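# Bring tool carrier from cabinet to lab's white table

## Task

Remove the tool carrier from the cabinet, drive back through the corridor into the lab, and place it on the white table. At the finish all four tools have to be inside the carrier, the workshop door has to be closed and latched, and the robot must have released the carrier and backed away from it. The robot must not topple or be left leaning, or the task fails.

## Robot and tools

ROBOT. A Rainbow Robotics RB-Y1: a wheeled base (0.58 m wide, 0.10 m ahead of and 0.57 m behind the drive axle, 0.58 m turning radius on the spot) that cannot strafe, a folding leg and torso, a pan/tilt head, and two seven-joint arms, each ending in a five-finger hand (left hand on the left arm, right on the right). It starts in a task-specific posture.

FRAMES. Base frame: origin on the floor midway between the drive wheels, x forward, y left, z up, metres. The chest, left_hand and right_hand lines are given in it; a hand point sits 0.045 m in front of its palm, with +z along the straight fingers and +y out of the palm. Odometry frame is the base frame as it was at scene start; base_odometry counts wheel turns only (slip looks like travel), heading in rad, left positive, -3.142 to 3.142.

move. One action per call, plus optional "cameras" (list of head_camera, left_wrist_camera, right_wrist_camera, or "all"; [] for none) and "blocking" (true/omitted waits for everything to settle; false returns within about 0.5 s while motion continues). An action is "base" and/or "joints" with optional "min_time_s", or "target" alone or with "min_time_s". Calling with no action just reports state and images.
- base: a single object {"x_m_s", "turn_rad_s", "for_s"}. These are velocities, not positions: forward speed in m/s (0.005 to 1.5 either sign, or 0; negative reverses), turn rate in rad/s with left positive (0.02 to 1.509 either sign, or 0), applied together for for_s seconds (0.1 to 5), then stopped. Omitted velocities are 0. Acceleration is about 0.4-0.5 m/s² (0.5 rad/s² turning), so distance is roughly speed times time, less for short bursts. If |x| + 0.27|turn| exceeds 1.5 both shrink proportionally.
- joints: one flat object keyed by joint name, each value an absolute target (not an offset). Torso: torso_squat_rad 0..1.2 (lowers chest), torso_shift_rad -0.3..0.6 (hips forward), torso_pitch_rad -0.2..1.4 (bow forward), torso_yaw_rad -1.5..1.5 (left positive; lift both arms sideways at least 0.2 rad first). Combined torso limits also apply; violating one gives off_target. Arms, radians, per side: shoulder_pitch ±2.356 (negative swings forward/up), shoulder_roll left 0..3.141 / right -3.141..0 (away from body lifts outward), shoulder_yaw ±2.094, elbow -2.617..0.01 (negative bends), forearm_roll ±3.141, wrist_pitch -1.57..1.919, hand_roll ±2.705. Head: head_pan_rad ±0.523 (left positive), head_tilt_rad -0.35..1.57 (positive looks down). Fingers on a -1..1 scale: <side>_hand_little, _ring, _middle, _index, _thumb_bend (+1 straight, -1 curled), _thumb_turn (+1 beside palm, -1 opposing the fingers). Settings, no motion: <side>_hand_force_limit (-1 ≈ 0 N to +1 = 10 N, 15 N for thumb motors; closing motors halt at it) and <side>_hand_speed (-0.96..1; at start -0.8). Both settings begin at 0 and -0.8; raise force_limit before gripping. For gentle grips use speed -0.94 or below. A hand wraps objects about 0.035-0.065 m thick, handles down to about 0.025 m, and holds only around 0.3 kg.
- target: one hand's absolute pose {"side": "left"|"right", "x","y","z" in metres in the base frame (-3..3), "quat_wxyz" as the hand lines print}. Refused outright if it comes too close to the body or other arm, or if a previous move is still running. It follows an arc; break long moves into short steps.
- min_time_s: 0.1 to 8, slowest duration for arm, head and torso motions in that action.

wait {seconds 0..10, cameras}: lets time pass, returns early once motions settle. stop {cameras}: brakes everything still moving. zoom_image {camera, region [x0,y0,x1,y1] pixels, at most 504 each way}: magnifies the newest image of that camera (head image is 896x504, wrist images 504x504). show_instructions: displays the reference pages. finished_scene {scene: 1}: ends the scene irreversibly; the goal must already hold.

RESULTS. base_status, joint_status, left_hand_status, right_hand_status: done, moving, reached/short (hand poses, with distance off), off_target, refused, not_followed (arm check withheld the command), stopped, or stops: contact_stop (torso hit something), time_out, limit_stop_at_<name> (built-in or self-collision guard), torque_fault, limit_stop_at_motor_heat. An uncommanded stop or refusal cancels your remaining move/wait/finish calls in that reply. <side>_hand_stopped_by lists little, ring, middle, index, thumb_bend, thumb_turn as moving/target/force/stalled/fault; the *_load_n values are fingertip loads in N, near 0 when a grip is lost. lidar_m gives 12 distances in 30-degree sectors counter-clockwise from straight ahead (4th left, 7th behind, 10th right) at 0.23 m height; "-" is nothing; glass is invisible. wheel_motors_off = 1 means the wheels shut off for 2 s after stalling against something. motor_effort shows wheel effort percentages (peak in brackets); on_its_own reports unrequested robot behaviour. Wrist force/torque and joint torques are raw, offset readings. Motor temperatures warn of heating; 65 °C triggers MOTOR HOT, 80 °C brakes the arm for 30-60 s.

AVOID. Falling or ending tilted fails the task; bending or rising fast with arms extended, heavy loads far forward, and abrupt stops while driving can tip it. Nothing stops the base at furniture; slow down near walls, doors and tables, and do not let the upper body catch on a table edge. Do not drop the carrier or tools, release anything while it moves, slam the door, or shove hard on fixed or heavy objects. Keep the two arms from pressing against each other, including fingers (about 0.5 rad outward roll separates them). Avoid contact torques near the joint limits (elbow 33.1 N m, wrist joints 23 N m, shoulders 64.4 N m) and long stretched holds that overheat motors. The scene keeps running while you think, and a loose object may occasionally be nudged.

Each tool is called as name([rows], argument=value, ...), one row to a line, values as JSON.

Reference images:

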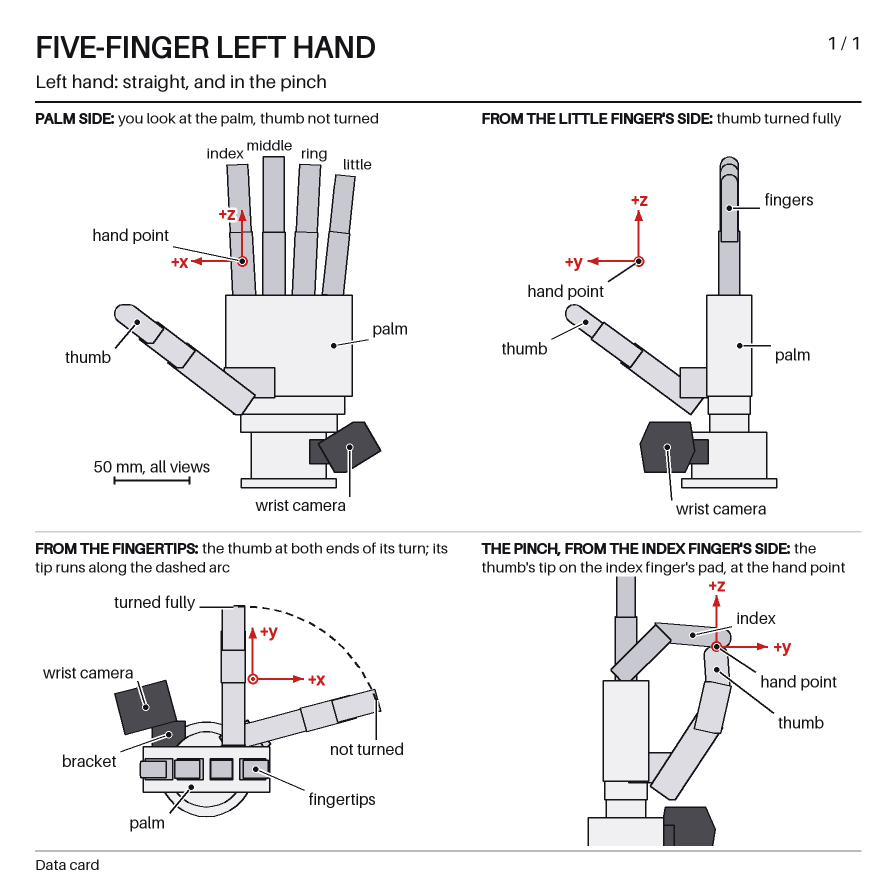

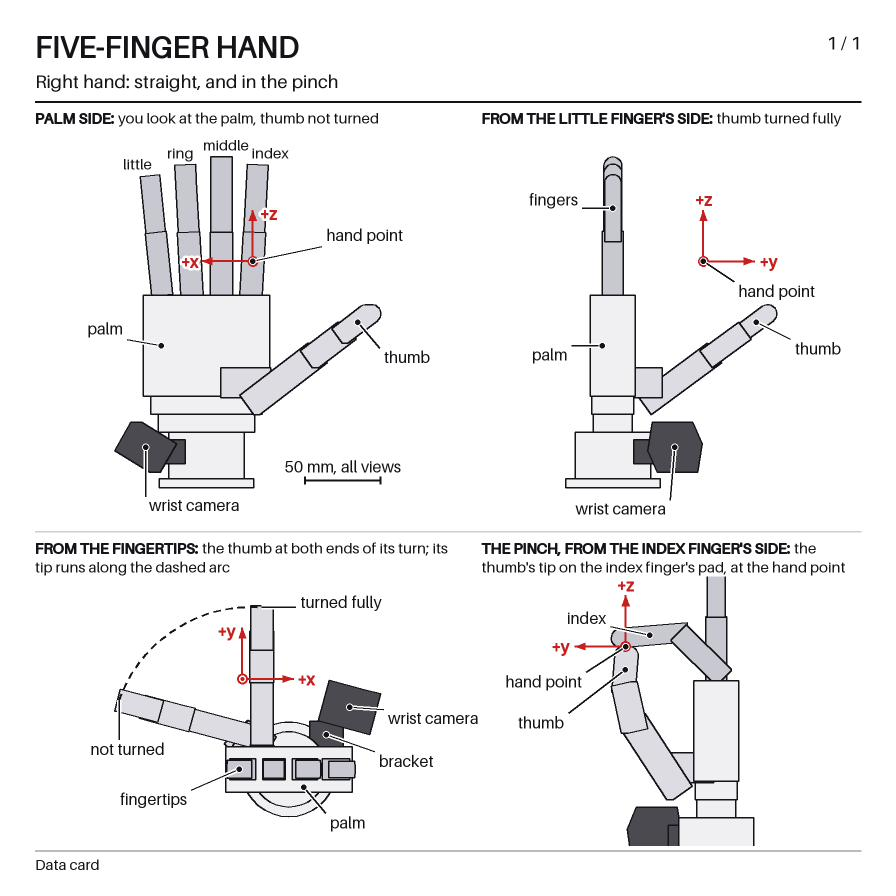

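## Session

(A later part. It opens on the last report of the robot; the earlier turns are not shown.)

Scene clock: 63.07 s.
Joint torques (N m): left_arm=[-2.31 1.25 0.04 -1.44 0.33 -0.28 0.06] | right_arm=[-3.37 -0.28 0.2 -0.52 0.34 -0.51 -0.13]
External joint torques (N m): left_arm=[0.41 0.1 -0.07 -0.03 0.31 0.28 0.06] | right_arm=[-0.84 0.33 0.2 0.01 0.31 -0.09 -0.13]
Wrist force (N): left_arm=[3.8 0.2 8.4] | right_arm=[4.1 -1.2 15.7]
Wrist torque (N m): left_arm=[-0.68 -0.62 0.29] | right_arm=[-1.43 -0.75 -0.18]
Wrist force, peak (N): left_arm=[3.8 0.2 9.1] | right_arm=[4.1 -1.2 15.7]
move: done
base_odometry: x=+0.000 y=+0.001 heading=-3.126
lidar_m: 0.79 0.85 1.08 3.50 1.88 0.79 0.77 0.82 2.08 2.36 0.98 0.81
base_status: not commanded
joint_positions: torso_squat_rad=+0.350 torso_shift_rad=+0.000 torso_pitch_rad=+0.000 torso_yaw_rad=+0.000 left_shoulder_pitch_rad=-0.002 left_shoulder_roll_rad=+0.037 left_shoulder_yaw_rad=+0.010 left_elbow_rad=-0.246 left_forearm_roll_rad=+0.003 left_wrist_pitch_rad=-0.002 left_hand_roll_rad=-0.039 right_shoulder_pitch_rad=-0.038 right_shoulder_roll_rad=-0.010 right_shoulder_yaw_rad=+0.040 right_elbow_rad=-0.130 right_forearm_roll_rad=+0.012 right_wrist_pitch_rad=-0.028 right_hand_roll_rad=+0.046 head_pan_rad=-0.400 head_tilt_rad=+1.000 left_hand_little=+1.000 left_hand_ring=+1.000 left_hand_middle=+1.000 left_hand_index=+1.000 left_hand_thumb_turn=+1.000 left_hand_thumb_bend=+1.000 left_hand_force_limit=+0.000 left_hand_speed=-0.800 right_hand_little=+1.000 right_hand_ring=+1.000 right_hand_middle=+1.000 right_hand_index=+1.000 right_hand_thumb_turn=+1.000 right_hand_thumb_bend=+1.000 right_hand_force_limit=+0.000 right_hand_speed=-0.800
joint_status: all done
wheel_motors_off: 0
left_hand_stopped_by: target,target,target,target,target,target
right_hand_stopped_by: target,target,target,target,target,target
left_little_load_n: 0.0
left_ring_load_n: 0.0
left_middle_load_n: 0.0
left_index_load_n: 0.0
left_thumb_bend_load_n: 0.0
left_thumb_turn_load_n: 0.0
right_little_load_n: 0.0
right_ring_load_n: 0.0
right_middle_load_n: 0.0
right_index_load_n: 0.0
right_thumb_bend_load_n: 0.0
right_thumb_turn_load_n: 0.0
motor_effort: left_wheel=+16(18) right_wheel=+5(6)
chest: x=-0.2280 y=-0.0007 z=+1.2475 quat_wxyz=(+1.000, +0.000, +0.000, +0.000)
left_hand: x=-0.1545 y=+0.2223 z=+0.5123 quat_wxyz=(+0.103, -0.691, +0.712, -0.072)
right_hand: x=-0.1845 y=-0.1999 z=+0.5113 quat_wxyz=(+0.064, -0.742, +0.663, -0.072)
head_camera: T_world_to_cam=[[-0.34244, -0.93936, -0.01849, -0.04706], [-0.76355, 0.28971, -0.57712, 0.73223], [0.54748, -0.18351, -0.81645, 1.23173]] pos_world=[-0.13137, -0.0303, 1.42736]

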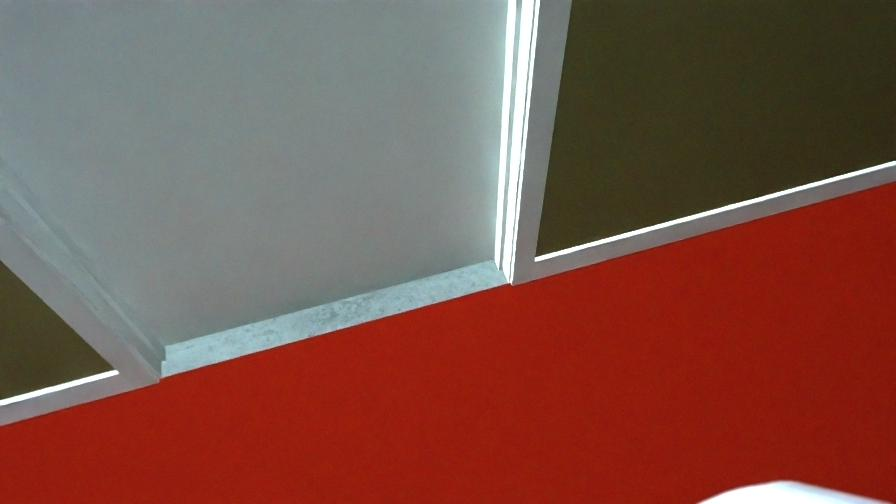

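move(base={"turn_rad_s": 0.8, "for_s": 1.95}, joints={"head_pan_rad": 0, "head_tilt_rad": 0.1})

move(base={"x_m_s": 0.6, "for_s": 4.0}, cameras=["head_camera"])

move(joints={"head_pan_rad": -0.5, "head_tilt_rad": 0.2}, cameras=["head_camera"])

Scene clock: 77.27 s.
Joint torques (N m): left_arm=[-2.5 1.37 -0.08 -1.6 0.27 -0.31 0.08] | right_arm=[-3.33 -0.81 -0.12 -0.73 0.33 -0.41 0.05]
External joint torques (N m): left_arm=[0.22 0.22 -0.19 -0.19 0.24 0.26 0.08] | right_arm=[-0.81 -0.2 -0.12 -0.21 0.3 0 0.05]
Wrist force (N): left_arm=[4.0 0.1 8.7] | right_arm=[4.0 -1.1 15.7]
Wrist torque (N m): left_arm=[-0.72 -0.65 0.32] | right_arm=[-1.42 -0.72 -0.19]
Wrist force, peak (N): left_arm=[4.0 -0.5 9.1] | right_arm=[4.1 -1.2 15.9]
move: done
base_odometry: x=+0.000 y=+0.001 heading=-1.553
lidar_m: 3.59 1.88 0.79 0.76 0.82 2.09 2.33 0.96 0.83 0.79 0.85 1.08
base_status: done (sent for 1.97 of 1.97 s)
joint_positions: torso_squat_rad=+0.350 torso_shift_rad=+0.000 torso_pitch_rad=+0.000 torso_yaw_rad=+0.000 left_shoulder_pitch_rad=-0.002 left_shoulder_roll_rad=+0.037 left_shoulder_yaw_rad=+0.010 left_elbow_rad=-0.246 left_forearm_roll_rad=+0.003 left_wrist_pitch_rad=-0.002 left_hand_roll_rad=-0.039 right_shoulder_pitch_rad=-0.038 right_shoulder_roll_rad=-0.010 right_shoulder_yaw_rad=+0.040 right_elbow_rad=-0.130 right_forearm_roll_rad=+0.012 right_wrist_pitch_rad=-0.028 right_hand_roll_rad=+0.046 head_pan_rad=+0.000 head_tilt_rad=+0.100 left_hand_little=+1.000 left_hand_ring=+1.000 left_hand_middle=+1.000 left_hand_index=+1.000 left_hand_thumb_turn=+1.000 left_hand_thumb_bend=+1.000 left_hand_force_limit=+0.000 left_hand_speed=-0.800 right_hand_little=+1.000 right_hand_ring=+1.000 right_hand_middle=+1.000 right_hand_index=+1.000 right_hand_thumb_turn=+1.000 right_hand_thumb_bend=+1.000 right_hand_force_limit=+0.000 right_hand_speed=-0.800
joint_status: all done
wheel_motors_off: 0
left_hand_stopped_by: target,target,target,target,target,target
right_hand_stopped_by: target,target,target,target,target,target
left_little_load_n: 0.0
left_ring_load_n: 0.0
left_middle_load_n: 0.0
left_index_load_n: 0.0
left_thumb_bend_load_n: 0.0
left_thumb_turn_load_n: 0.0
right_little_load_n: 0.0
right_ring_load_n: 0.0
right_middle_load_n: 0.0
right_index_load_n: 0.0
right_thumb_bend_load_n: 0.0
right_thumb_turn_load_n: 0.0
motor_effort: left_wheel=+8(41) right_wheel=+14(41)
chest: x=-0.2280 y=-0.0008 z=+1.2475 quat_wxyz=(+1.000, +0.001, +0.000, +0.000)
left_hand: x=-0.1545 y=+0.2223 z=+0.5123 quat_wxyz=(+0.103, -0.691, +0.712, -0.072)
right_hand: x=-0.1845 y=-0.1999 z=+0.5113 quat_wxyz=(+0.064, -0.742, +0.663, -0.072)
pictures: none

Scene clock: 82.93 s.
Joint torques (N m): left_arm=[-2.33 1.37 0.21 -1.51 0.32 -0.2 0.06] | right_arm=[-2.64 -0.91 0.01 -0.54 0.36 -0.18 -0.01]
External joint torques (N m): left_arm=[0.38 0.22 0.1 -0.1 0.3 0.37 0.06] | right_arm=[-0.12 -0.3 0.02 -0.01 0.33 0.24 -0.01]
Wrist force (N): left_arm=[3.9 -0.2 8.8] | right_arm=[4.0 -1.2 15.6]
Wrist torque (N m): left_arm=[-0.76 -0.62 0.34] | right_arm=[-1.43 -0.72 -0.19]
Wrist force, peak (N): left_arm=[4.4 0.1 9.0] | right_arm=[4.2 -1.6 15.9]
move: done
base_odometry: x=+0.044 y=-2.399 heading=-1.552
lidar_m: 3.95 1.66 1.27 1.23 1.32 1.89 2.95 1.16 0.89 0.86 0.91 1.32
base_status: done (sent for 4 of 4 s)
joint_positions: torso_squat_rad=+0.350 torso_shift_rad=+0.000 torso_pitch_rad=+0.000 torso_yaw_rad=+0.000 left_shoulder_pitch_rad=-0.002 left_shoulder_roll_rad=+0.037 left_shoulder_yaw_rad=+0.010 left_elbow_rad=-0.246 left_forearm_roll_rad=+0.003 left_wrist_pitch_rad=-0.002 left_hand_roll_rad=-0.039 right_shoulder_pitch_rad=-0.038 right_shoulder_roll_rad=-0.010 right_shoulder_yaw_rad=+0.040 right_elbow_rad=-0.130 right_forearm_roll_rad=+0.012 right_wrist_pitch_rad=-0.028 right_hand_roll_rad=+0.046 head_pan_rad=+0.000 head_tilt_rad=+0.100 left_hand_little=+1.000 left_hand_ring=+1.000 left_hand_middle=+1.000 left_hand_index=+1.000 left_hand_thumb_turn=+1.000 left_hand_thumb_bend=+1.000 left_hand_force_limit=+0.000 left_hand_speed=-0.800 right_hand_little=+1.000 right_hand_ring=+1.000 right_hand_middle=+1.000 right_hand_index=+1.000 right_hand_thumb_turn=+1.000 right_hand_thumb_bend=+1.000 right_hand_force_limit=+0.000 right_hand_speed=-0.800
joint_status: not commanded
wheel_motors_off: 0
left_hand_stopped_by: target,target,target,target,target,target
right_hand_stopped_by: target,target,target,target,target,target
left_little_load_n: 0.0
left_ring_load_n: 0.0
left_middle_load_n: 0.0
left_index_load_n: 0.0
left_thumb_bend_load_n: 0.0
left_thumb_turn_load_n: 0.0
right_little_load_n: 0.0
right_ring_load_n: 0.0
right_middle_load_n: 0.0
right_index_load_n: 0.0
right_thumb_bend_load_n: 0.0
right_thumb_turn_load_n: 0.0
motor_effort: left_wheel=+11(49) right_wheel=-8(41)
chest: x=-0.2280 y=-0.0007 z=+1.2475 quat_wxyz=(+1.000, +0.001, +0.000, +0.000)
left_hand: x=-0.1544 y=+0.2223 z=+0.5123 quat_wxyz=(+0.103, -0.691, +0.712, -0.072)
right_hand: x=-0.1843 y=-0.1999 z=+0.5113 quat_wxyz=(+0.064, -0.742, +0.663, -0.072)
head_camera: T_world_to_cam=[[0.04507, -0.9986, 0.02756, -0.03393], [-0.05493, -0.03003, -0.99804, 1.48722], [0.99747, 0.04346, -0.0562, 0.2241]] pos_world=[-0.14031, 0.00103, 1.49784]

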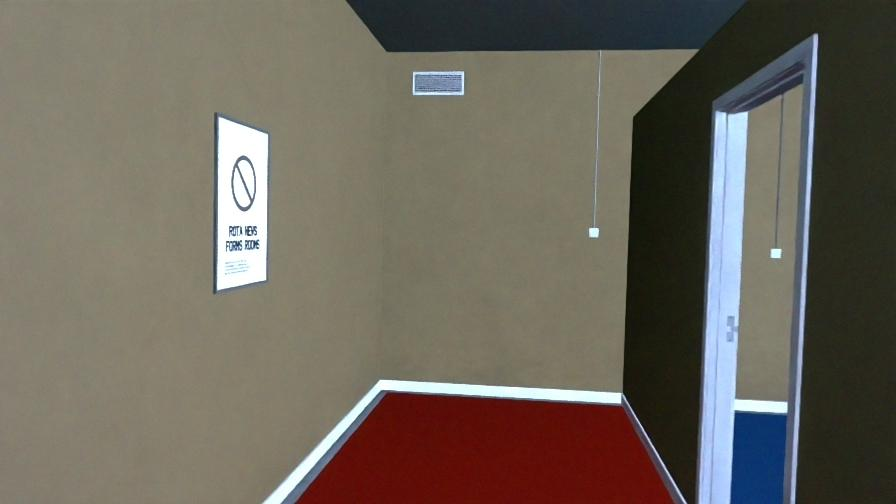

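Scene clock: 83.93 s.
Joint torques (N m): left_arm=[-2.37 1.68 0.13 -1.48 0.44 -0.34 0.06] | right_arm=[-2.83 -0.72 0.19 -0.27 0.29 -0.47 -0.2]
External joint torques (N m): left_arm=[0.34 0.53 0.02 -0.08 0.42 0.22 0.06] | right_arm=[-0.31 -0.11 0.2 0.25 0.26 -0.06 -0.2]
Wrist force (N): left_arm=[4.2 0.2 8.4] | right_arm=[4.0 -1.1 15.6]
Wrist torque (N m): left_arm=[-0.67 -0.68 0.32] | right_arm=[-1.42 -0.74 -0.19]
Wrist force, peak (N): left_arm=[4.2 -0.2 8.9] | right_arm=[4.2 -1.0 15.8]
move: done
base_odometry: x=+0.044 y=-2.399 heading=-1.552
lidar_m: 3.96 1.67 1.26 1.22 1.31 1.89 2.96 1.17 0.88 0.86 0.92 1.32
base_status: not commanded
joint_positions: torso_squat_rad=+0.350 torso_shift_rad=+0.000 torso_pitch_rad=+0.000 torso_yaw_rad=+0.000 left_shoulder_pitch_rad=-0.002 left_shoulder_roll_rad=+0.037 left_shoulder_yaw_rad=+0.010 left_elbow_rad=-0.246 left_forearm_roll_rad=+0.003 left_wrist_pitch_rad=-0.002 left_hand_roll_rad=-0.039 right_shoulder_pitch_rad=-0.038 right_shoulder_roll_rad=-0.010 right_shoulder_yaw_rad=+0.040 right_elbow_rad=-0.130 right_forearm_roll_rad=+0.012 right_wrist_pitch_rad=-0.028 right_hand_roll_rad=+0.046 head_pan_rad=-0.500 head_tilt_rad=+0.200 left_hand_little=+1.000 left_hand_ring=+1.000 left_hand_middle=+1.000 left_hand_index=+1.000 left_hand_thumb_turn=+1.000 left_hand_thumb_bend=+1.000 left_hand_force_limit=+0.000 left_hand_speed=-0.800 right_hand_little=+1.000 right_hand_ring=+1.000 right_hand_middle=+1.000 right_hand_index=+1.000 right_hand_thumb_turn=+1.000 right_hand_thumb_bend=+1.000 right_hand_force_limit=+0.000 right_hand_speed=-0.800
joint_status: all done
wheel_motors_off: 0
left_hand_stopped_by: target,target,target,target,target,target
right_hand_stopped_by: target,target,target,target,target,target
left_little_load_n: 0.0
left_ring_load_n: 0.0
left_middle_load_n: 0.0
left_index_load_n: 0.0
left_thumb_bend_load_n: 0.0
left_thumb_turn_load_n: 0.0
right_little_load_n: 0.0
right_ring_load_n: 0.0
right_middle_load_n: 0.0
right_index_load_n: 0.0
right_thumb_bend_load_n: 0.0
right_thumb_turn_load_n: -0.5
motor_effort: left_wheel=+11(13) right_wheel=-8(8)
chest: x=-0.2280 y=-0.0007 z=+1.2475 quat_wxyz=(+1.000, +0.001, +0.000, +0.000)
left_hand: x=-0.1544 y=+0.2223 z=+0.5123 quat_wxyz=(+0.103, -0.691, +0.712, -0.072)
right_hand: x=-0.1843 y=-0.1999 z=+0.5113 quat_wxyz=(+0.064, -0.742, +0.663, -0.072)
head_camera: T_world_to_cam=[[-0.43686, -0.89923, 0.02307, -0.12662], [-0.15024, 0.04766, -0.9875, 1.45245], [0.88689, -0.43486, -0.15592, 0.34522]] pos_world=[-0.14326, -0.03296, 1.49105]

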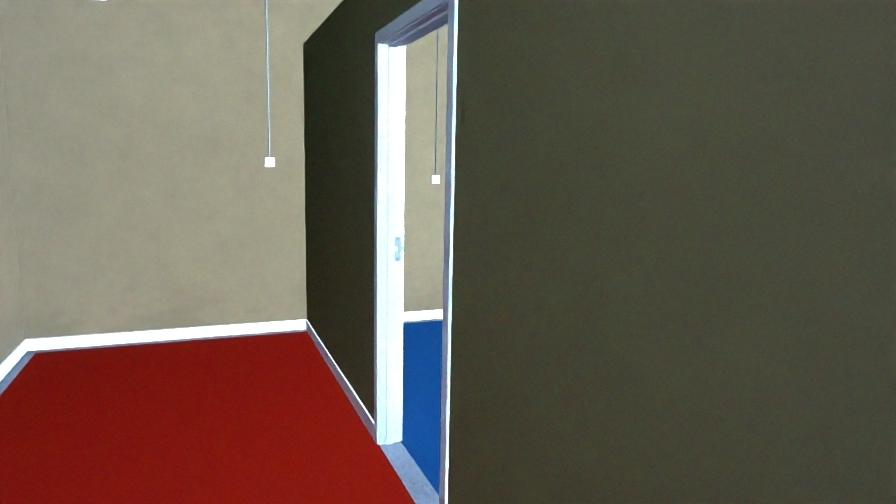

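move(base={"x_m_s": 0.5, "for_s": 3.4}, cameras=["head_camera"])

move(base={"turn_rad_s": -0.6, "for_s": 1.3}, cameras=["head_camera"])

Scene clock: 99.33 s.
Joint torques (N m): left_arm=[-2.45 1.62 0.18 -1.48 0.26 -0.28 0.02] | right_arm=[-2.7 -0.25 -0.21 -0.28 0.32 -0.53 -0.12]
External joint torques (N m): left_arm=[0.26 0.47 0.07 -0.07 0.24 0.28 0.02] | right_arm=[-0.18 0.36 -0.2 0.25 0.29 -0.12 -0.12]
Wrist force (N): left_arm=[4.0 -0.3 8.7] | right_arm=[4.1 -1.2 15.7]
Wrist torque (N m): left_arm=[-0.80 -0.66 0.31] | right_arm=[-1.42 -0.73 -0.18]
Wrist force, peak (N): left_arm=[4.1 0.1 9.1] | right_arm=[4.1 -1.7 15.9]
move: done
base_odometry: x=+0.076 y=-4.099 heading=-1.551
lidar_m: 3.49 1.50 1.15 1.12 1.19 1.72 3.09 1.30 1.00 0.98 1.59 1.53
base_status: done (sent for 3.4 of 3.4 s)
joint_positions: torso_squat_rad=+0.350 torso_shift_rad=+0.000 torso_pitch_rad=+0.000 torso_yaw_rad=+0.000 left_shoulder_pitch_rad=-0.002 left_shoulder_roll_rad=+0.037 left_shoulder_yaw_rad=+0.010 left_elbow_rad=-0.246 left_forearm_roll_rad=+0.003 left_wrist_pitch_rad=-0.002 left_hand_roll_rad=-0.039 right_shoulder_pitch_rad=-0.038 right_shoulder_roll_rad=-0.010 right_shoulder_yaw_rad=+0.040 right_elbow_rad=-0.130 right_forearm_roll_rad=+0.012 right_wrist_pitch_rad=-0.028 right_hand_roll_rad=+0.046 head_pan_rad=-0.500 head_tilt_rad=+0.200 left_hand_little=+1.000 left_hand_ring=+1.000 left_hand_middle=+1.000 left_hand_index=+1.000 left_hand_thumb_turn=+1.000 left_hand_thumb_bend=+1.000 left_hand_force_limit=+0.000 left_hand_speed=-0.800 right_hand_little=+1.000 right_hand_ring=+1.000 right_hand_middle=+1.000 right_hand_index=+1.000 right_hand_thumb_turn=+1.000 right_hand_thumb_bend=+1.000 right_hand_force_limit=+0.000 right_hand_speed=-0.800
joint_status: not commanded
wheel_motors_off: 0
left_hand_stopped_by: target,target,target,target,target,target
right_hand_stopped_by: target,target,target,target,target,target
left_little_load_n: 0.0
left_ring_load_n: 0.0
left_middle_load_n: 0.0
left_index_load_n: 0.0
left_thumb_bend_load_n: 0.0
left_thumb_turn_load_n: 0.0
right_little_load_n: 0.0
right_ring_load_n: 0.0
right_middle_load_n: 0.0
right_index_load_n: 0.0
right_thumb_bend_load_n: 0.0
right_thumb_turn_load_n: 0.0
motor_effort: left_wheel=+12(43) right_wheel=-10(22)
chest: x=-0.2280 y=-0.0007 z=+1.2475 quat_wxyz=(+1.000, +0.001, +0.000, +0.000)
left_hand: x=-0.1544 y=+0.2223 z=+0.5123 quat_wxyz=(+0.103, -0.691, +0.712, -0.072)
right_hand: x=-0.1843 y=-0.1999 z=+0.5113 quat_wxyz=(+0.064, -0.742, +0.663, -0.072)
head_camera: T_world_to_cam=[[-0.43686, -0.89923, 0.02307, -0.12662], [-0.15024, 0.04766, -0.9875, 1.45245], [0.88689, -0.43486, -0.15592, 0.34522]] pos_world=[-0.14326, -0.03296, 1.49105]

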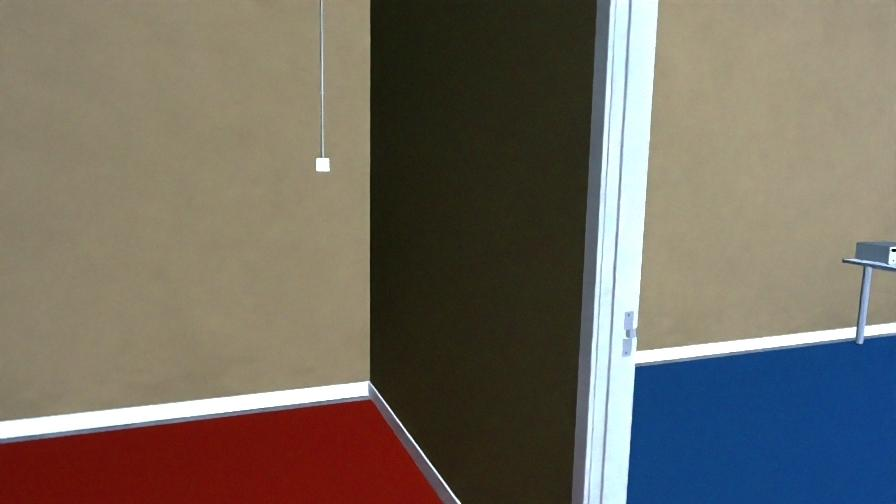

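Scene clock: 102.20 s.
Joint torques (N m): left_arm=[-2.35 1.11 0.18 -1.48 0.27 -0.35 0.01] | right_arm=[-2.98 -0.83 -0.38 -0.83 0.27 -0.3 -0.05]
External joint torques (N m): left_arm=[0.37 -0.03 0.07 -0.08 0.25 0.21 0.01] | right_arm=[-0.45 -0.22 -0.37 -0.31 0.24 0.11 -0.05]
Wrist force (N): left_arm=[3.8 -0.1 8.5] | right_arm=[4.1 -1.2 15.8]
Wrist torque (N m): left_arm=[-0.75 -0.61 0.31] | right_arm=[-1.44 -0.75 -0.18]
Wrist force, peak (N): left_arm=[4.2 -0.3 9.0] | right_arm=[4.2 -1.3 15.8]
move: done
base_odometry: x=+0.076 y=-4.098 heading=-2.331
lidar_m: 1.55 2.25 2.03 1.26 1.12 1.13 1.36 2.60 1.76 1.08 0.97 0.97
base_status: done (sent for 1.3 of 1.3 s)
joint_positions: torso_squat_rad=+0.350 torso_shift_rad=+0.000 torso_pitch_rad=+0.000 torso_yaw_rad=+0.000 left_shoulder_pitch_rad=-0.002 left_shoulder_roll_rad=+0.037 left_shoulder_yaw_rad=+0.010 left_elbow_rad=-0.246 left_forearm_roll_rad=+0.003 left_wrist_pitch_rad=-0.002 left_hand_roll_rad=-0.039 right_shoulder_pitch_rad=-0.038 right_shoulder_roll_rad=-0.010 right_shoulder_yaw_rad=+0.040 right_elbow_rad=-0.130 right_forearm_roll_rad=+0.012 right_wrist_pitch_rad=-0.028 right_hand_roll_rad=+0.046 head_pan_rad=-0.500 head_tilt_rad=+0.200 left_hand_little=+1.000 left_hand_ring=+1.000 left_hand_middle=+1.000 left_hand_index=+1.000 left_hand_thumb_turn=+1.000 left_hand_thumb_bend=+1.000 left_hand_force_limit=+0.000 left_hand_speed=-0.800 right_hand_little=+1.000 right_hand_ring=+1.000 right_hand_middle=+1.000 right_hand_index=+1.000 right_hand_thumb_turn=+1.000 right_hand_thumb_bend=+1.000 right_hand_force_limit=+0.000 right_hand_speed=-0.800
joint_status: not commanded
wheel_motors_off: 0
left_hand_stopped_by: target,target,target,target,target,target
right_hand_stopped_by: target,target,target,target,target,target
left_little_load_n: 0.0
left_ring_load_n: 0.0
left_middle_load_n: 0.0
left_index_load_n: 0.0
left_thumb_bend_load_n: 0.0
left_thumb_turn_load_n: 0.0
right_little_load_n: 0.0
right_ring_load_n: 0.0
right_middle_load_n: 0.0
right_index_load_n: 0.0
right_thumb_bend_load_n: 0.0
right_thumb_turn_load_n: 0.0
motor_effort: left_wheel=+16(35) right_wheel=+4(37)
chest: x=-0.2280 y=-0.0007 z=+1.2475 quat_wxyz=(+1.000, +0.001, +0.000, +0.000)
left_hand: x=-0.1544 y=+0.2223 z=+0.5123 quat_wxyz=(+0.103, -0.691, +0.712, -0.072)
right_hand: x=-0.1844 y=-0.1999 z=+0.5113 quat_wxyz=(+0.064, -0.742, +0.663, -0.072)
head_camera: T_world_to_cam=[[-0.43687, -0.89923, 0.02302, -0.1266], [-0.15014, 0.04765, -0.98752, 1.45248], [0.88691, -0.43487, -0.15583, 0.34516]] pos_world=[-0.14336, -0.03296, 1.49104]

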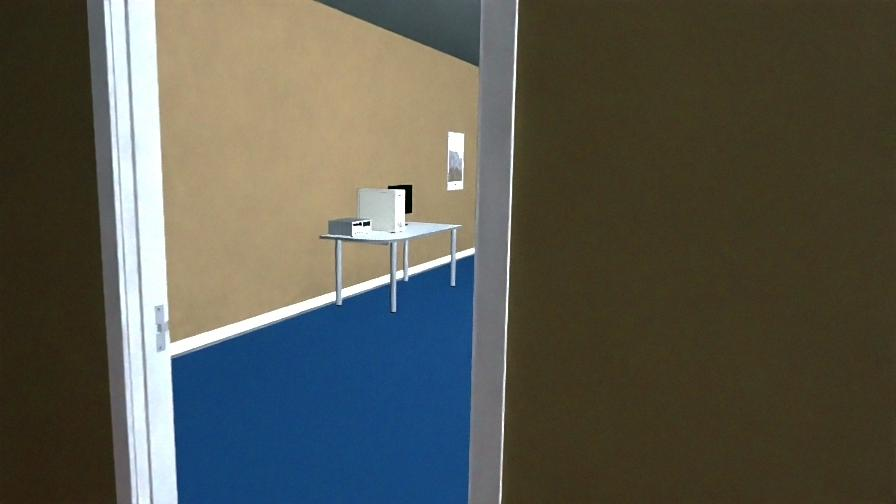

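move(base={"turn_rad_s": -0.6, "for_s": 1.35}, joints={"head_pan_rad": 0, "head_tilt_rad": 0.1}, cameras=["head_camera"])

move(joints={"head_pan_rad": -0.5, "head_tilt_rad": 0.1}, cameras=["head_camera"])

Scene clock: 109.23 s.
Joint torques (N m): left_arm=[-2.4 1.38 0.17 -1.42 0.32 -0.29 0.04] | right_arm=[-2.67 -0.12 0.02 -0.46 0.32 -0.44 -0.05]
External joint torques (N m): left_arm=[0.32 0.23 0.06 -0.01 0.3 0.27 0.04] | right_arm=[-0.15 0.5 0.03 0.07 0.29 -0.02 -0.05]
Wrist force (N): left_arm=[4.4 0.2 8.5] | right_arm=[4.2 -1.2 15.5]
Wrist torque (N m): left_arm=[-0.68 -0.70 0.33] | right_arm=[-1.43 -0.76 -0.17]
Wrist force, peak (N): left_arm=[4.2 0.2 9.1] | right_arm=[4.1 -1.3 15.9]
move: done
base_odometry: x=+0.077 y=-4.098 heading=+3.133
lidar_m: 0.98 4.97 1.55 3.60 1.55 1.16 1.12 1.19 1.66 3.46 1.38 1.01
base_status: done (sent for 1.37 of 1.37 s)
joint_positions: torso_squat_rad=+0.350 torso_shift_rad=+0.000 torso_pitch_rad=+0.000 torso_yaw_rad=+0.000 left_shoulder_pitch_rad=-0.002 left_shoulder_roll_rad=+0.037 left_shoulder_yaw_rad=+0.010 left_elbow_rad=-0.246 left_forearm_roll_rad=+0.003 left_wrist_pitch_rad=-0.002 left_hand_roll_rad=-0.039 right_shoulder_pitch_rad=-0.038 right_shoulder_roll_rad=-0.010 right_shoulder_yaw_rad=+0.040 right_elbow_rad=-0.130 right_forearm_roll_rad=+0.012 right_wrist_pitch_rad=-0.028 right_hand_roll_rad=+0.046 head_pan_rad=+0.000 head_tilt_rad=+0.100 left_hand_little=+1.000 left_hand_ring=+1.000 left_hand_middle=+1.000 left_hand_index=+1.000 left_hand_thumb_turn=+1.000 left_hand_thumb_bend=+1.000 left_hand_force_limit=+0.000 left_hand_speed=-0.800 right_hand_little=+1.000 right_hand_ring=+1.000 right_hand_middle=+1.000 right_hand_index=+1.000 right_hand_thumb_turn=+1.000 right_hand_thumb_bend=+1.000 right_hand_force_limit=+0.000 right_hand_speed=-0.800
joint_status: all done
wheel_motors_off: 0
left_hand_stopped_by: target,target,target,target,target,target
right_hand_stopped_by: target,target,target,target,target,target
left_little_load_n: 0.0
left_ring_load_n: 0.0
left_middle_load_n: 0.0
left_index_load_n: 0.0
left_thumb_bend_load_n: 0.0
left_thumb_turn_load_n: 0.0
right_little_load_n: 0.0
right_ring_load_n: 0.0
right_middle_load_n: 0.0
right_index_load_n: 0.0
right_thumb_bend_load_n: 0.0
right_thumb_turn_load_n: 0.0
motor_effort: left_wheel=+17(38) right_wheel=+5(12)
chest: x=-0.2280 y=-0.0007 z=+1.2475 quat_wxyz=(+1.000, +0.001, +0.000, +0.000)
left_hand: x=-0.1544 y=+0.2223 z=+0.5123 quat_wxyz=(+0.103, -0.691, +0.712, -0.072)
right_hand: x=-0.1844 y=-0.1998 z=+0.5113 quat_wxyz=(+0.064, -0.742, +0.663, -0.072)
head_camera: T_world_to_cam=[[0.04506, -0.9986, 0.02756, -0.03393], [-0.05483, -0.03002, -0.99804, 1.48724], [0.99748, 0.04346, -0.0561, 0.22405]] pos_world=[-0.14041, 0.00103, 1.49784]

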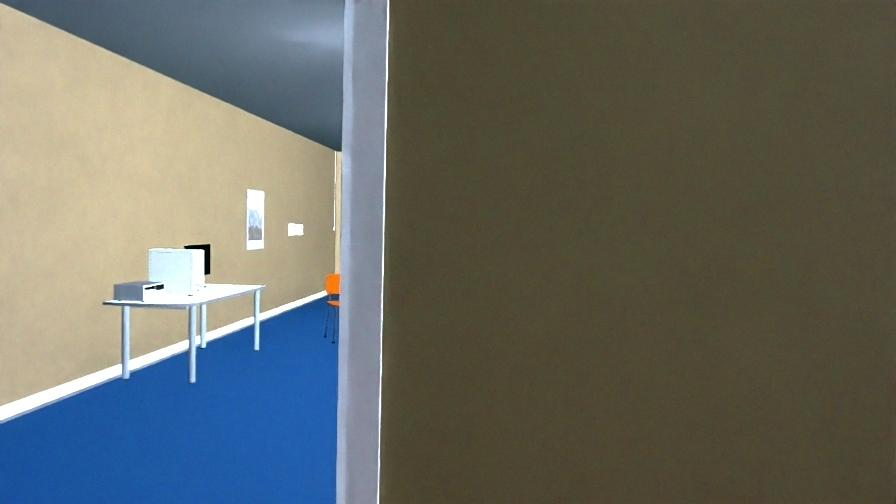

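Scene clock: 110.23 s.
Joint torques (N m): left_arm=[-2.3 1.48 -0.17 -1.4 0.24 -0.33 0.09] | right_arm=[-2.75 -0.31 0.41 -0.42 0.24 -0.51 -0.16]
External joint torques (N m): left_arm=[0.42 0.33 -0.28 0.01 0.22 0.23 0.09] | right_arm=[-0.23 0.3 0.41 0.11 0.21 -0.1 -0.16]
Wrist force (N): left_arm=[4.1 -0.1 8.9] | right_arm=[4.0 -1.1 15.6]
Wrist torque (N m): left_arm=[-0.74 -0.63 0.32] | right_arm=[-1.41 -0.73 -0.18]
Wrist force, peak (N): left_arm=[4.0 0.3 9.1] | right_arm=[4.1 -1.2 15.7]
move: done
base_odometry: x=+0.077 y=-4.098 heading=+3.133
lidar_m: 0.98 4.98 1.54 3.60 1.56 1.16 1.12 1.18 1.64 3.47 1.37 1.01
base_status: not commanded
joint_positions: torso_squat_rad=+0.350 torso_shift_rad=+0.000 torso_pitch_rad=+0.000 torso_yaw_rad=+0.000 left_shoulder_pitch_rad=-0.002 left_shoulder_roll_rad=+0.037 left_shoulder_yaw_rad=+0.010 left_elbow_rad=-0.246 left_forearm_roll_rad=+0.003 left_wrist_pitch_rad=-0.002 left_hand_roll_rad=-0.039 right_shoulder_pitch_rad=-0.038 right_shoulder_roll_rad=-0.010 right_shoulder_yaw_rad=+0.040 right_elbow_rad=-0.130 right_forearm_roll_rad=+0.012 right_wrist_pitch_rad=-0.028 right_hand_roll_rad=+0.046 head_pan_rad=-0.500 head_tilt_rad=+0.100 left_hand_little=+1.000 left_hand_ring=+1.000 left_hand_middle=+1.000 left_hand_index=+1.000 left_hand_thumb_turn=+1.000 left_hand_thumb_bend=+1.000 left_hand_force_limit=+0.000 left_hand_speed=-0.800 right_hand_little=+1.000 right_hand_ring=+1.000 right_hand_middle=+1.000 right_hand_index=+1.000 right_hand_thumb_turn=+1.000 right_hand_thumb_bend=+1.000 right_hand_force_limit=+0.000 right_hand_speed=-0.800
joint_status: all done
wheel_motors_off: 0
left_hand_stopped_by: target,target,target,target,target,target
right_hand_stopped_by: target,target,target,target,target,target
left_little_load_n: 0.0
left_ring_load_n: 0.0
left_middle_load_n: 0.0
left_index_load_n: 0.0
left_thumb_bend_load_n: 0.0
left_thumb_turn_load_n: 0.0
right_little_load_n: 0.0
right_ring_load_n: 0.0
right_middle_load_n: -0.5
right_index_load_n: 0.0
right_thumb_bend_load_n: 0.0
right_thumb_turn_load_n: 0.0
motor_effort: left_wheel=+16(19) right_wheel=+5(5)
chest: x=-0.2280 y=-0.0007 z=+1.2475 quat_wxyz=(+1.000, +0.001, +0.000, +0.000)
left_hand: x=-0.1544 y=+0.2223 z=+0.5123 quat_wxyz=(+0.103, -0.691, +0.712, -0.072)
right_hand: x=-0.1844 y=-0.1998 z=+0.5113 quat_wxyz=(+0.064, -0.742, +0.663, -0.072)
head_camera: T_world_to_cam=[[-0.43919, -0.89797, 0.02769, -0.13381], [-0.06301, 0.00005, -0.99801, 1.48557], [0.89618, -0.44006, -0.0566, 0.20343]] pos_world=[-0.14747, -0.03071, 1.49784]

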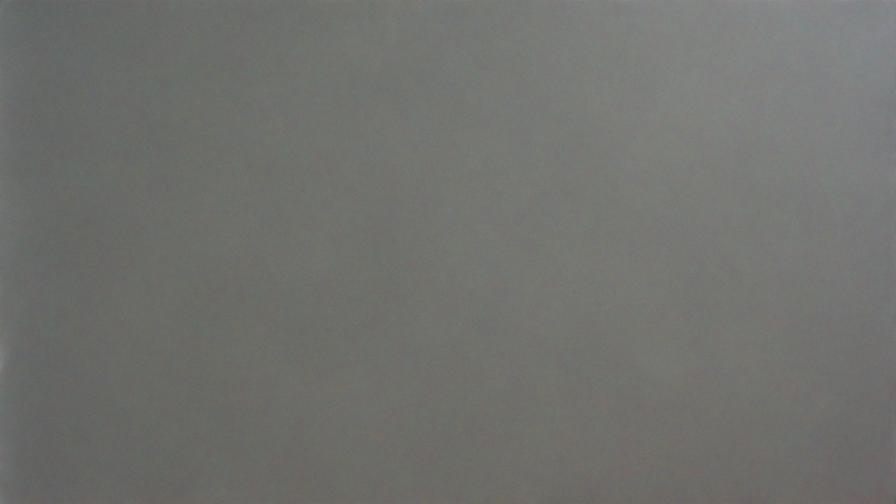

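move(base={"turn_rad_s": 0.7, "for_s": 2.24}, joints={"head_pan_rad": 0, "head_tilt_rad": 0.2})

move(base={"x_m_s": 0.3, "for_s": 2.0})

move(base={"turn_rad_s": -0.7, "for_s": 2.24}, cameras=["head_camera"])

Scene clock: 127.60 s.
Joint torques (N m): left_arm=[-2.25 1.33 0.08 -1.32 0.34 -0.22 0.02] | right_arm=[-3.31 -0.49 0.02 -0.61 0.14 -0.31 0.1]
External joint torques (N m): left_arm=[0.46 0.17 -0.03 0.08 0.32 0.34 0.02] | right_arm=[-0.78 0.11 0.03 -0.08 0.11 0.1 0.11]
Wrist force (N): left_arm=[4.1 0.0 8.8] | right_arm=[4.0 -1.1 15.7]
Wrist torque (N m): left_arm=[-0.73 -0.62 0.32] | right_arm=[-1.43 -0.74 -0.18]
Wrist force, peak (N): left_arm=[4.1 -0.1 9.2] | right_arm=[4.0 -1.1 15.8]
move: done
base_odometry: x=+0.077 y=-4.098 heading=-1.587
lidar_m: 3.61 1.55 1.16 1.12 1.18 1.65 3.51 1.36 1.02 0.98 1.14 1.55
base_status: done (sent for 2.23 of 2.23 s)
joint_positions: torso_squat_rad=+0.350 torso_shift_rad=+0.000 torso_pitch_rad=+0.000 torso_yaw_rad=+0.000 left_shoulder_pitch_rad=-0.002 left_shoulder_roll_rad=+0.037 left_shoulder_yaw_rad=+0.010 left_elbow_rad=-0.246 left_forearm_roll_rad=+0.003 left_wrist_pitch_rad=-0.002 left_hand_roll_rad=-0.039 right_shoulder_pitch_rad=-0.038 right_shoulder_roll_rad=-0.010 right_shoulder_yaw_rad=+0.040 right_elbow_rad=-0.130 right_forearm_roll_rad=+0.012 right_wrist_pitch_rad=-0.028 right_hand_roll_rad=+0.046 head_pan_rad=+0.000 head_tilt_rad=+0.200 left_hand_little=+1.000 left_hand_ring=+1.000 left_hand_middle=+1.000 left_hand_index=+1.000 left_hand_thumb_turn=+1.000 left_hand_thumb_bend=+1.000 left_hand_force_limit=+0.000 left_hand_speed=-0.800 right_hand_little=+1.000 right_hand_ring=+1.000 right_hand_middle=+1.000 right_hand_index=+1.000 right_hand_thumb_turn=+1.000 right_hand_thumb_bend=+1.000 right_hand_force_limit=+0.000 right_hand_speed=-0.800
joint_status: all done
wheel_motors_off: 0
left_hand_stopped_by: target,target,target,target,target,target
right_hand_stopped_by: target,target,target,target,target,target
left_little_load_n: 0.0
left_ring_load_n: 0.0
left_middle_load_n: 0.0
left_index_load_n: 0.0
left_thumb_bend_load_n: 0.0
left_thumb_turn_load_n: 0.0
right_little_load_n: 0.0
right_ring_load_n: 0.0
right_middle_load_n: 0.0
right_index_load_n: 0.0
right_thumb_bend_load_n: 0.0
right_thumb_turn_load_n: 0.0
motor_effort: left_wheel=+9(41) right_wheel=+13(36)
chest: x=-0.2280 y=-0.0008 z=+1.2475 quat_wxyz=(+1.000, +0.001, +0.000, +0.000)
left_hand: x=-0.1544 y=+0.2223 z=+0.5123 quat_wxyz=(+0.103, -0.691, +0.712, -0.072)
right_hand: x=-0.1844 y=-0.1999 z=+0.5113 quat_wxyz=(+0.064, -0.742, +0.663, -0.072)
pictures: none

Scene clock: 130.77 s.
Joint torques (N m): left_arm=[-2.5 1.47 0.19 -1.44 0.21 -0.32 0.02] | right_arm=[-2.51 -0.51 -0.03 -0.48 0.27 -0.25 -0.21]
External joint torques (N m): left_arm=[0.21 0.32 0.08 -0.03 0.19 0.24 0.02] | right_arm=[0.01 0.1 -0.02 0.04 0.24 0.17 -0.21]
Wrist force (N): left_arm=[3.7 0.0 8.4] | right_arm=[4.2 -1.1 15.6]
Wrist torque (N m): left_arm=[-0.71 -0.61 0.31] | right_arm=[-1.42 -0.75 -0.18]
Wrist force, peak (N): left_arm=[4.2 0.0 9.2] | right_arm=[4.2 -1.4 15.8]
move: done
base_odometry: x=+0.067 y=-4.698 heading=-1.586
lidar_m: 3.01 1.53 1.14 1.10 1.15 1.62 3.54 1.37 1.05 1.16 1.16 1.48
base_status: done (sent for 2 of 2 s)
joint_positions: torso_squat_rad=+0.350 torso_shift_rad=+0.000 torso_pitch_rad=+0.000 torso_yaw_rad=+0.000 left_shoulder_pitch_rad=-0.002 left_shoulder_roll_rad=+0.037 left_shoulder_yaw_rad=+0.010 left_elbow_rad=-0.246 left_forearm_roll_rad=+0.003 left_wrist_pitch_rad=-0.002 left_hand_roll_rad=-0.039 right_shoulder_pitch_rad=-0.038 right_shoulder_roll_rad=-0.010 right_shoulder_yaw_rad=+0.040 right_elbow_rad=-0.130 right_forearm_roll_rad=+0.012 right_wrist_pitch_rad=-0.028 right_hand_roll_rad=+0.046 head_pan_rad=+0.000 head_tilt_rad=+0.200 left_hand_little=+1.000 left_hand_ring=+1.000 left_hand_middle=+1.000 left_hand_index=+1.000 left_hand_thumb_turn=+1.000 left_hand_thumb_bend=+1.000 left_hand_force_limit=+0.000 left_hand_speed=-0.800 right_hand_little=+1.000 right_hand_ring=+1.000 right_hand_middle=+1.000 right_hand_index=+1.000 right_hand_thumb_turn=+1.000 right_hand_thumb_bend=+1.000 right_hand_force_limit=+0.000 right_hand_speed=-0.800
joint_status: not commanded
wheel_motors_off: 0
left_hand_stopped_by: target,target,target,target,target,target
right_hand_stopped_by: target,target,target,target,target,target
left_little_load_n: 0.0
left_ring_load_n: 0.0
left_middle_load_n: 0.0
left_index_load_n: 0.0
left_thumb_bend_load_n: 0.0
left_thumb_turn_load_n: 0.0
right_little_load_n: 0.0
right_ring_load_n: 0.0
right_middle_load_n: 0.5
right_index_load_n: 0.0
right_thumb_bend_load_n: 0.0
right_thumb_turn_load_n: 0.0
motor_effort: left_wheel=+9(45) right_wheel=-7(38)
chest: x=-0.2279 y=-0.0008 z=+1.2475 quat_wxyz=(+1.000, +0.001, +0.000, +0.000)
left_hand: x=-0.1544 y=+0.2223 z=+0.5123 quat_wxyz=(+0.103, -0.691, +0.712, -0.072)
right_hand: x=-0.1844 y=-0.1999 z=+0.5113 quat_wxyz=(+0.064, -0.742, +0.663, -0.072)
pictures: none

Scene clock: 134.83 s.
Joint torques (N m): left_arm=[-2.64 1.29 0.09 -1.66 0.31 -0.43 -0.02] | right_arm=[-2.88 -0.82 0.1 -0.67 0.36 -0.23 -0.14]
External joint torques (N m): left_arm=[0.07 0.14 -0.02 -0.25 0.29 0.13 -0.02] | right_arm=[-0.35 -0.2 0.11 -0.14 0.34 0.18 -0.14]
Wrist force (N): left_arm=[4.2 0.1 8.9] | right_arm=[4.1 -1.4 15.7]
Wrist torque (N m): left_arm=[-0.72 -0.66 0.33] | right_arm=[-1.45 -0.76 -0.18]
Wrist force, peak (N): left_arm=[4.1 0.0 9.0] | right_arm=[4.1 -1.2 15.8]
move: done
base_odometry: x=+0.068 y=-4.698 heading=+3.134
lidar_m: 1.16 1.16 1.48 3.01 1.53 1.13 1.09 1.15 1.61 3.56 1.41 1.03
base_status: done (sent for 2.23 of 2.23 s)
joint_positions: torso_squat_rad=+0.350 torso_shift_rad=+0.000 torso_pitch_rad=+0.000 torso_yaw_rad=+0.000 left_shoulder_pitch_rad=-0.002 left_shoulder_roll_rad=+0.037 left_shoulder_yaw_rad=+0.010 left_elbow_rad=-0.246 left_forearm_roll_rad=+0.003 left_wrist_pitch_rad=-0.002 left_hand_roll_rad=-0.039 right_shoulder_pitch_rad=-0.038 right_shoulder_roll_rad=-0.010 right_shoulder_yaw_rad=+0.040 right_elbow_rad=-0.130 right_forearm_roll_rad=+0.012 right_wrist_pitch_rad=-0.028 right_hand_roll_rad=+0.046 head_pan_rad=+0.000 head_tilt_rad=+0.200 left_hand_little=+1.000 left_hand_ring=+1.000 left_hand_middle=+1.000 left_hand_index=+1.000 left_hand_thumb_turn=+1.000 left_hand_thumb_bend=+1.000 left_hand_force_limit=+0.000 left_hand_speed=-0.800 right_hand_little=+1.000 right_hand_ring=+1.000 right_hand_middle=+1.000 right_hand_index=+1.000 right_hand_thumb_turn=+1.000 right_hand_thumb_bend=+1.000 right_hand_force_limit=+0.000 right_hand_speed=-0.800
joint_status: not commanded
wheel_motors_off: 0
left_hand_stopped_by: target,target,target,target,target,target
right_hand_stopped_by: target,target,target,target,target,target
left_little_load_n: 0.0
left_ring_load_n: 0.0
left_middle_load_n: 0.0
left_index_load_n: 0.0
left_thumb_bend_load_n: -0.5
left_thumb_turn_load_n: 0.0
right_little_load_n: 0.0
right_ring_load_n: 0.0
right_middle_load_n: 0.0
right_index_load_n: 0.0
right_thumb_bend_load_n: 0.0
right_thumb_turn_load_n: 0.0
motor_effort: left_wheel=+15(38) right_wheel=+5(37)
chest: x=-0.2280 y=-0.0007 z=+1.2475 quat_wxyz=(+1.000, +0.001, +0.000, +0.000)
left_hand: x=-0.1545 y=+0.2223 z=+0.5123 quat_wxyz=(+0.103, -0.691, +0.712, -0.072)
right_hand: x=-0.1844 y=-0.1999 z=+0.5113 quat_wxyz=(+0.064, -0.742, +0.663, -0.072)
head_camera: T_world_to_cam=[[0.04769, -0.9986, 0.02291, -0.02666], [-0.15411, -0.03002, -0.9876, 1.45167], [0.9869, 0.04356, -0.15532, 0.36549]] pos_world=[-0.13572, 0.00103, 1.49104]

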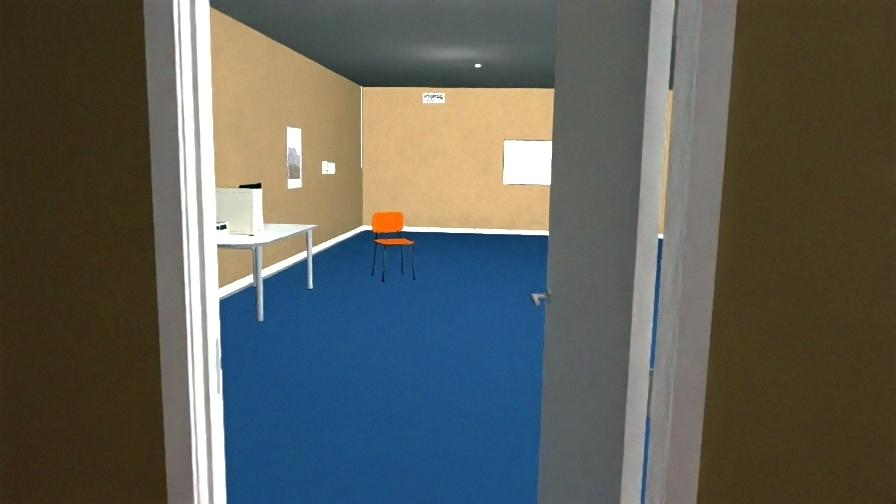

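move(base={"turn_rad_s": 0.3, "for_s": 0.85})

move(base={"x_m_s": 0.3, "for_s": 1.6})

move(base={"turn_rad_s": -0.3, "for_s": 0.85}, joints={"head_pan_rad": 0, "head_tilt_rad": 0.5}, cameras=["head_camera"])

Scene clock: 150.87 s.
Joint torques (N m): left_arm=[-2.28 1.59 0.2 -1.36 0.28 -0.26 -0.02] | right_arm=[-3.34 -0.93 0.03 -0.71 0.44 -0.51 -0.37]
External joint torques (N m): left_arm=[0.44 0.44 0.09 0.04 0.26 0.3 -0.02] | right_arm=[-0.81 -0.32 0.03 -0.18 0.41 -0.1 -0.37]
Wrist force (N): left_arm=[3.6 0.1 8.3] | right_arm=[4.1 -1.2 15.7]
Wrist torque (N m): left_arm=[-0.71 -0.56 0.27] | right_arm=[-1.43 -0.74 -0.19]
Wrist force, peak (N): left_arm=[4.0 -0.1 9.2] | right_arm=[4.2 -1.2 15.8]
move: done
base_odometry: x=+0.067 y=-4.698 heading=-2.889
lidar_m: 1.18 1.17 2.13 2.12 1.25 1.09 1.10 1.30 2.35 1.96 1.15 1.04
base_status: done (sent for 0.87 of 0.87 s)
joint_positions: torso_squat_rad=+0.350 torso_shift_rad=+0.000 torso_pitch_rad=+0.000 torso_yaw_rad=+0.000 left_shoulder_pitch_rad=-0.002 left_shoulder_roll_rad=+0.037 left_shoulder_yaw_rad=+0.010 left_elbow_rad=-0.246 left_forearm_roll_rad=+0.003 left_wrist_pitch_rad=-0.002 left_hand_roll_rad=-0.039 right_shoulder_pitch_rad=-0.038 right_shoulder_roll_rad=-0.010 right_shoulder_yaw_rad=+0.040 right_elbow_rad=-0.130 right_forearm_roll_rad=+0.012 right_wrist_pitch_rad=-0.028 right_hand_roll_rad=+0.046 head_pan_rad=+0.000 head_tilt_rad=+0.200 left_hand_little=+1.000 left_hand_ring=+1.000 left_hand_middle=+1.000 left_hand_index=+1.000 left_hand_thumb_turn=+1.000 left_hand_thumb_bend=+1.000 left_hand_force_limit=+0.000 left_hand_speed=-0.800 right_hand_little=+1.000 right_hand_ring=+1.000 right_hand_middle=+1.000 right_hand_index=+1.000 right_hand_thumb_turn=+1.000 right_hand_thumb_bend=+1.000 right_hand_force_limit=+0.000 right_hand_speed=-0.800
joint_status: not commanded
wheel_motors_off: 0
left_hand_stopped_by: target,target,target,target,target,target
right_hand_stopped_by: target,target,target,target,target,target
left_little_load_n: 0.0
left_ring_load_n: 0.0
left_middle_load_n: 0.0
left_index_load_n: 0.0
left_thumb_bend_load_n: 0.0
left_thumb_turn_load_n: 0.0
right_little_load_n: 0.0
right_ring_load_n: 0.0
right_middle_load_n: 0.0
right_index_load_n: 0.5
right_thumb_bend_load_n: 0.0
right_thumb_turn_load_n: 0.0
motor_effort: left_wheel=-7(27) right_wheel=-3(19)
chest: x=-0.2280 y=-0.0008 z=+1.2475 quat_wxyz=(+1.000, +0.001, +0.000, +0.000)
left_hand: x=-0.1544 y=+0.2223 z=+0.5123 quat_wxyz=(+0.103, -0.691, +0.712, -0.072)
right_hand: x=-0.1844 y=-0.1999 z=+0.5113 quat_wxyz=(+0.064, -0.742, +0.663, -0.072)
pictures: none

Scene clock: 153.67 s.
Joint torques (N m): left_arm=[-2.54 1.41 -0.06 -1.5 0.28 -0.34 0.08] | right_arm=[-2.98 -1.15 -0.1 -0.51 0.12 -0.32 -0.14]
External joint torques (N m): left_arm=[0.17 0.26 -0.17 -0.09 0.26 0.23 0.08] | right_arm=[-0.46 -0.54 -0.09 0.01 0.09 0.1 -0.14]
Wrist force (N): left_arm=[3.8 -0.1 8.7] | right_arm=[4.3 -1.2 15.8]
Wrist torque (N m): left_arm=[-0.76 -0.61 0.32] | right_arm=[-1.44 -0.78 -0.17]
Wrist force, peak (N): left_arm=[4.1 -0.1 9.1] | right_arm=[4.1 -1.4 15.8]
move: done
base_odometry: x=-0.398 y=-4.817 heading=-2.891
lidar_m: 5.50 0.70 1.15 2.89 1.79 1.56 1.55 1.84 3.33 1.06 0.70 0.84
base_status: done (sent for 1.6 of 1.6 s)
joint_positions: torso_squat_rad=+0.350 torso_shift_rad=+0.000 torso_pitch_rad=+0.000 torso_yaw_rad=+0.000 left_shoulder_pitch_rad=-0.002 left_shoulder_roll_rad=+0.037 left_shoulder_yaw_rad=+0.010 left_elbow_rad=-0.246 left_forearm_roll_rad=+0.003 left_wrist_pitch_rad=-0.002 left_hand_roll_rad=-0.039 right_shoulder_pitch_rad=-0.038 right_shoulder_roll_rad=-0.010 right_shoulder_yaw_rad=+0.040 right_elbow_rad=-0.130 right_forearm_roll_rad=+0.012 right_wrist_pitch_rad=-0.028 right_hand_roll_rad=+0.046 head_pan_rad=+0.000 head_tilt_rad=+0.200 left_hand_little=+1.000 left_hand_ring=+1.000 left_hand_middle=+1.000 left_hand_index=+1.000 left_hand_thumb_turn=+1.000 left_hand_thumb_bend=+1.000 left_hand_force_limit=+0.000 left_hand_speed=-0.800 right_hand_little=+1.000 right_hand_ring=+1.000 right_hand_middle=+1.000 right_hand_index=+1.000 right_hand_thumb_turn=+1.000 right_hand_thumb_bend=+1.000 right_hand_force_limit=+0.000 right_hand_speed=-0.800
joint_status: not commanded
wheel_motors_off: 0
left_hand_stopped_by: target,target,target,target,target,target
right_hand_stopped_by: target,target,target,target,target,target
left_little_load_n: 0.0
left_ring_load_n: 0.0
left_middle_load_n: 0.0
left_index_load_n: 0.0
left_thumb_bend_load_n: 0.0
left_thumb_turn_load_n: 0.0
right_little_load_n: 0.0
right_ring_load_n: 0.0
right_middle_load_n: 0.0
right_index_load_n: 0.0
right_thumb_bend_load_n: 0.0
right_thumb_turn_load_n: -0.5
motor_effort: left_wheel=-20(33) right_wheel=+16(46)
chest: x=-0.2279 y=-0.0007 z=+1.2475 quat_wxyz=(+1.000, +0.001, +0.000, +0.000)
left_hand: x=-0.1545 y=+0.2223 z=+0.5123 quat_wxyz=(+0.103, -0.691, +0.712, -0.072)
right_hand: x=-0.1844 y=-0.1999 z=+0.5113 quat_wxyz=(+0.064, -0.742, +0.663, -0.072)
pictures: none

Scene clock: 155.47 s.
Joint torques (N m): left_arm=[-2.64 1.4 0.17 -1.61 0.31 -0.32 -0.02] | right_arm=[-2.81 -0.36 0.41 -0.58 0.32 -0.33 -0.1]
External joint torques (N m): left_arm=[0.07 0.26 0.06 -0.2 0.29 0.24 -0.02] | right_arm=[-0.28 0.25 0.42 -0.06 0.29 0.09 -0.1]
Wrist force (N): left_arm=[4.1 0.0 8.6] | right_arm=[4.1 -1.2 15.6]
Wrist torque (N m): left_arm=[-0.71 -0.63 0.30] | right_arm=[-1.42 -0.74 -0.18]
Wrist force, peak (N): left_arm=[3.7 -0.4 9.3] | right_arm=[4.2 -1.2 15.8]
move: done
base_odometry: x=-0.398 y=-4.817 heading=+3.132
lidar_m: 1.38 0.72 0.79 2.41 2.16 1.62 1.56 1.65 2.31 1.91 0.74 0.70
base_status: done (sent for 0.87 of 0.87 s)
joint_positions: torso_squat_rad=+0.350 torso_shift_rad=+0.000 torso_pitch_rad=+0.000 torso_yaw_rad=+0.000 left_shoulder_pitch_rad=-0.002 left_shoulder_roll_rad=+0.037 left_shoulder_yaw_rad=+0.010 left_elbow_rad=-0.246 left_forearm_roll_rad=+0.003 left_wrist_pitch_rad=-0.002 left_hand_roll_rad=-0.039 right_shoulder_pitch_rad=-0.038 right_shoulder_roll_rad=-0.010 right_shoulder_yaw_rad=+0.040 right_elbow_rad=-0.130 right_forearm_roll_rad=+0.012 right_wrist_pitch_rad=-0.028 right_hand_roll_rad=+0.046 head_pan_rad=+0.000 head_tilt_rad=+0.500 left_hand_little=+1.000 left_hand_ring=+1.000 left_hand_middle=+1.000 left_hand_index=+1.000 left_hand_thumb_turn=+1.000 left_hand_thumb_bend=+1.000 left_hand_force_limit=+0.000 left_hand_speed=-0.800 right_hand_little=+1.000 right_hand_ring=+1.000 right_hand_middle=+1.000 right_hand_index=+1.000 right_hand_thumb_turn=+1.000 right_hand_thumb_bend=+1.000 right_hand_force_limit=+0.000 right_hand_speed=-0.800
joint_status: all done
wheel_motors_off: 0
left_hand_stopped_by: target,target,target,target,target,target
right_hand_stopped_by: target,target,target,target,target,target
left_little_load_n: 0.0
left_ring_load_n: 0.0
left_middle_load_n: 0.0
left_index_load_n: 0.0
left_thumb_bend_load_n: 0.0
left_thumb_turn_load_n: 0.0
right_little_load_n: 0.0
right_ring_load_n: 0.0
right_middle_load_n: 0.0
right_index_load_n: 0.0
right_thumb_bend_load_n: 0.0
right_thumb_turn_load_n: 0.0
motor_effort: left_wheel=-5(36) right_wheel=-6(38)
chest: x=-0.2280 y=-0.0007 z=+1.2475 quat_wxyz=(+1.000, +0.000, +0.000, +0.000)
left_hand: x=-0.1545 y=+0.2223 z=+0.5123 quat_wxyz=(+0.103, -0.691, +0.712, -0.072)
right_hand: x=-0.1844 y=-0.1999 z=+0.5113 quat_wxyz=(+0.064, -0.742, +0.663, -0.072)
head_camera: T_world_to_cam=[[0.05264, -0.99858, 0.00776, -0.00364], [-0.43916, -0.03013, -0.8979, 1.26314], [0.89686, 0.04386, -0.44013, 0.75912]] pos_world=[-0.12591, 0.00113, 1.46831]

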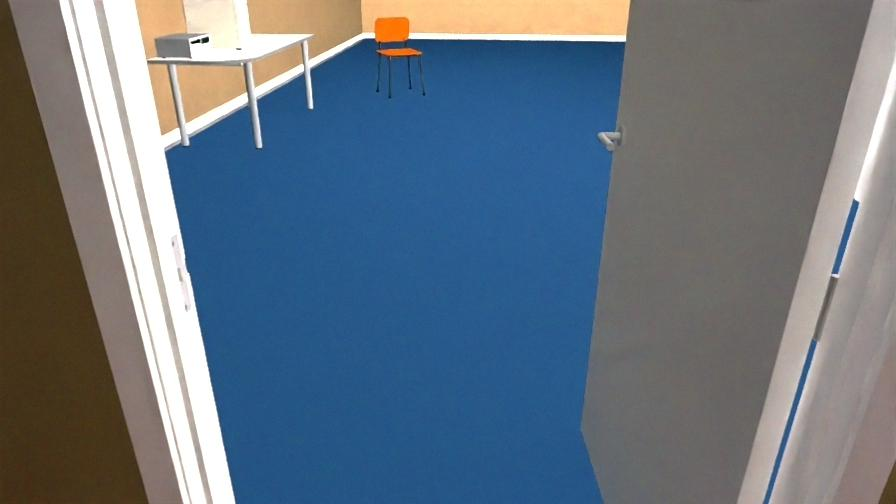

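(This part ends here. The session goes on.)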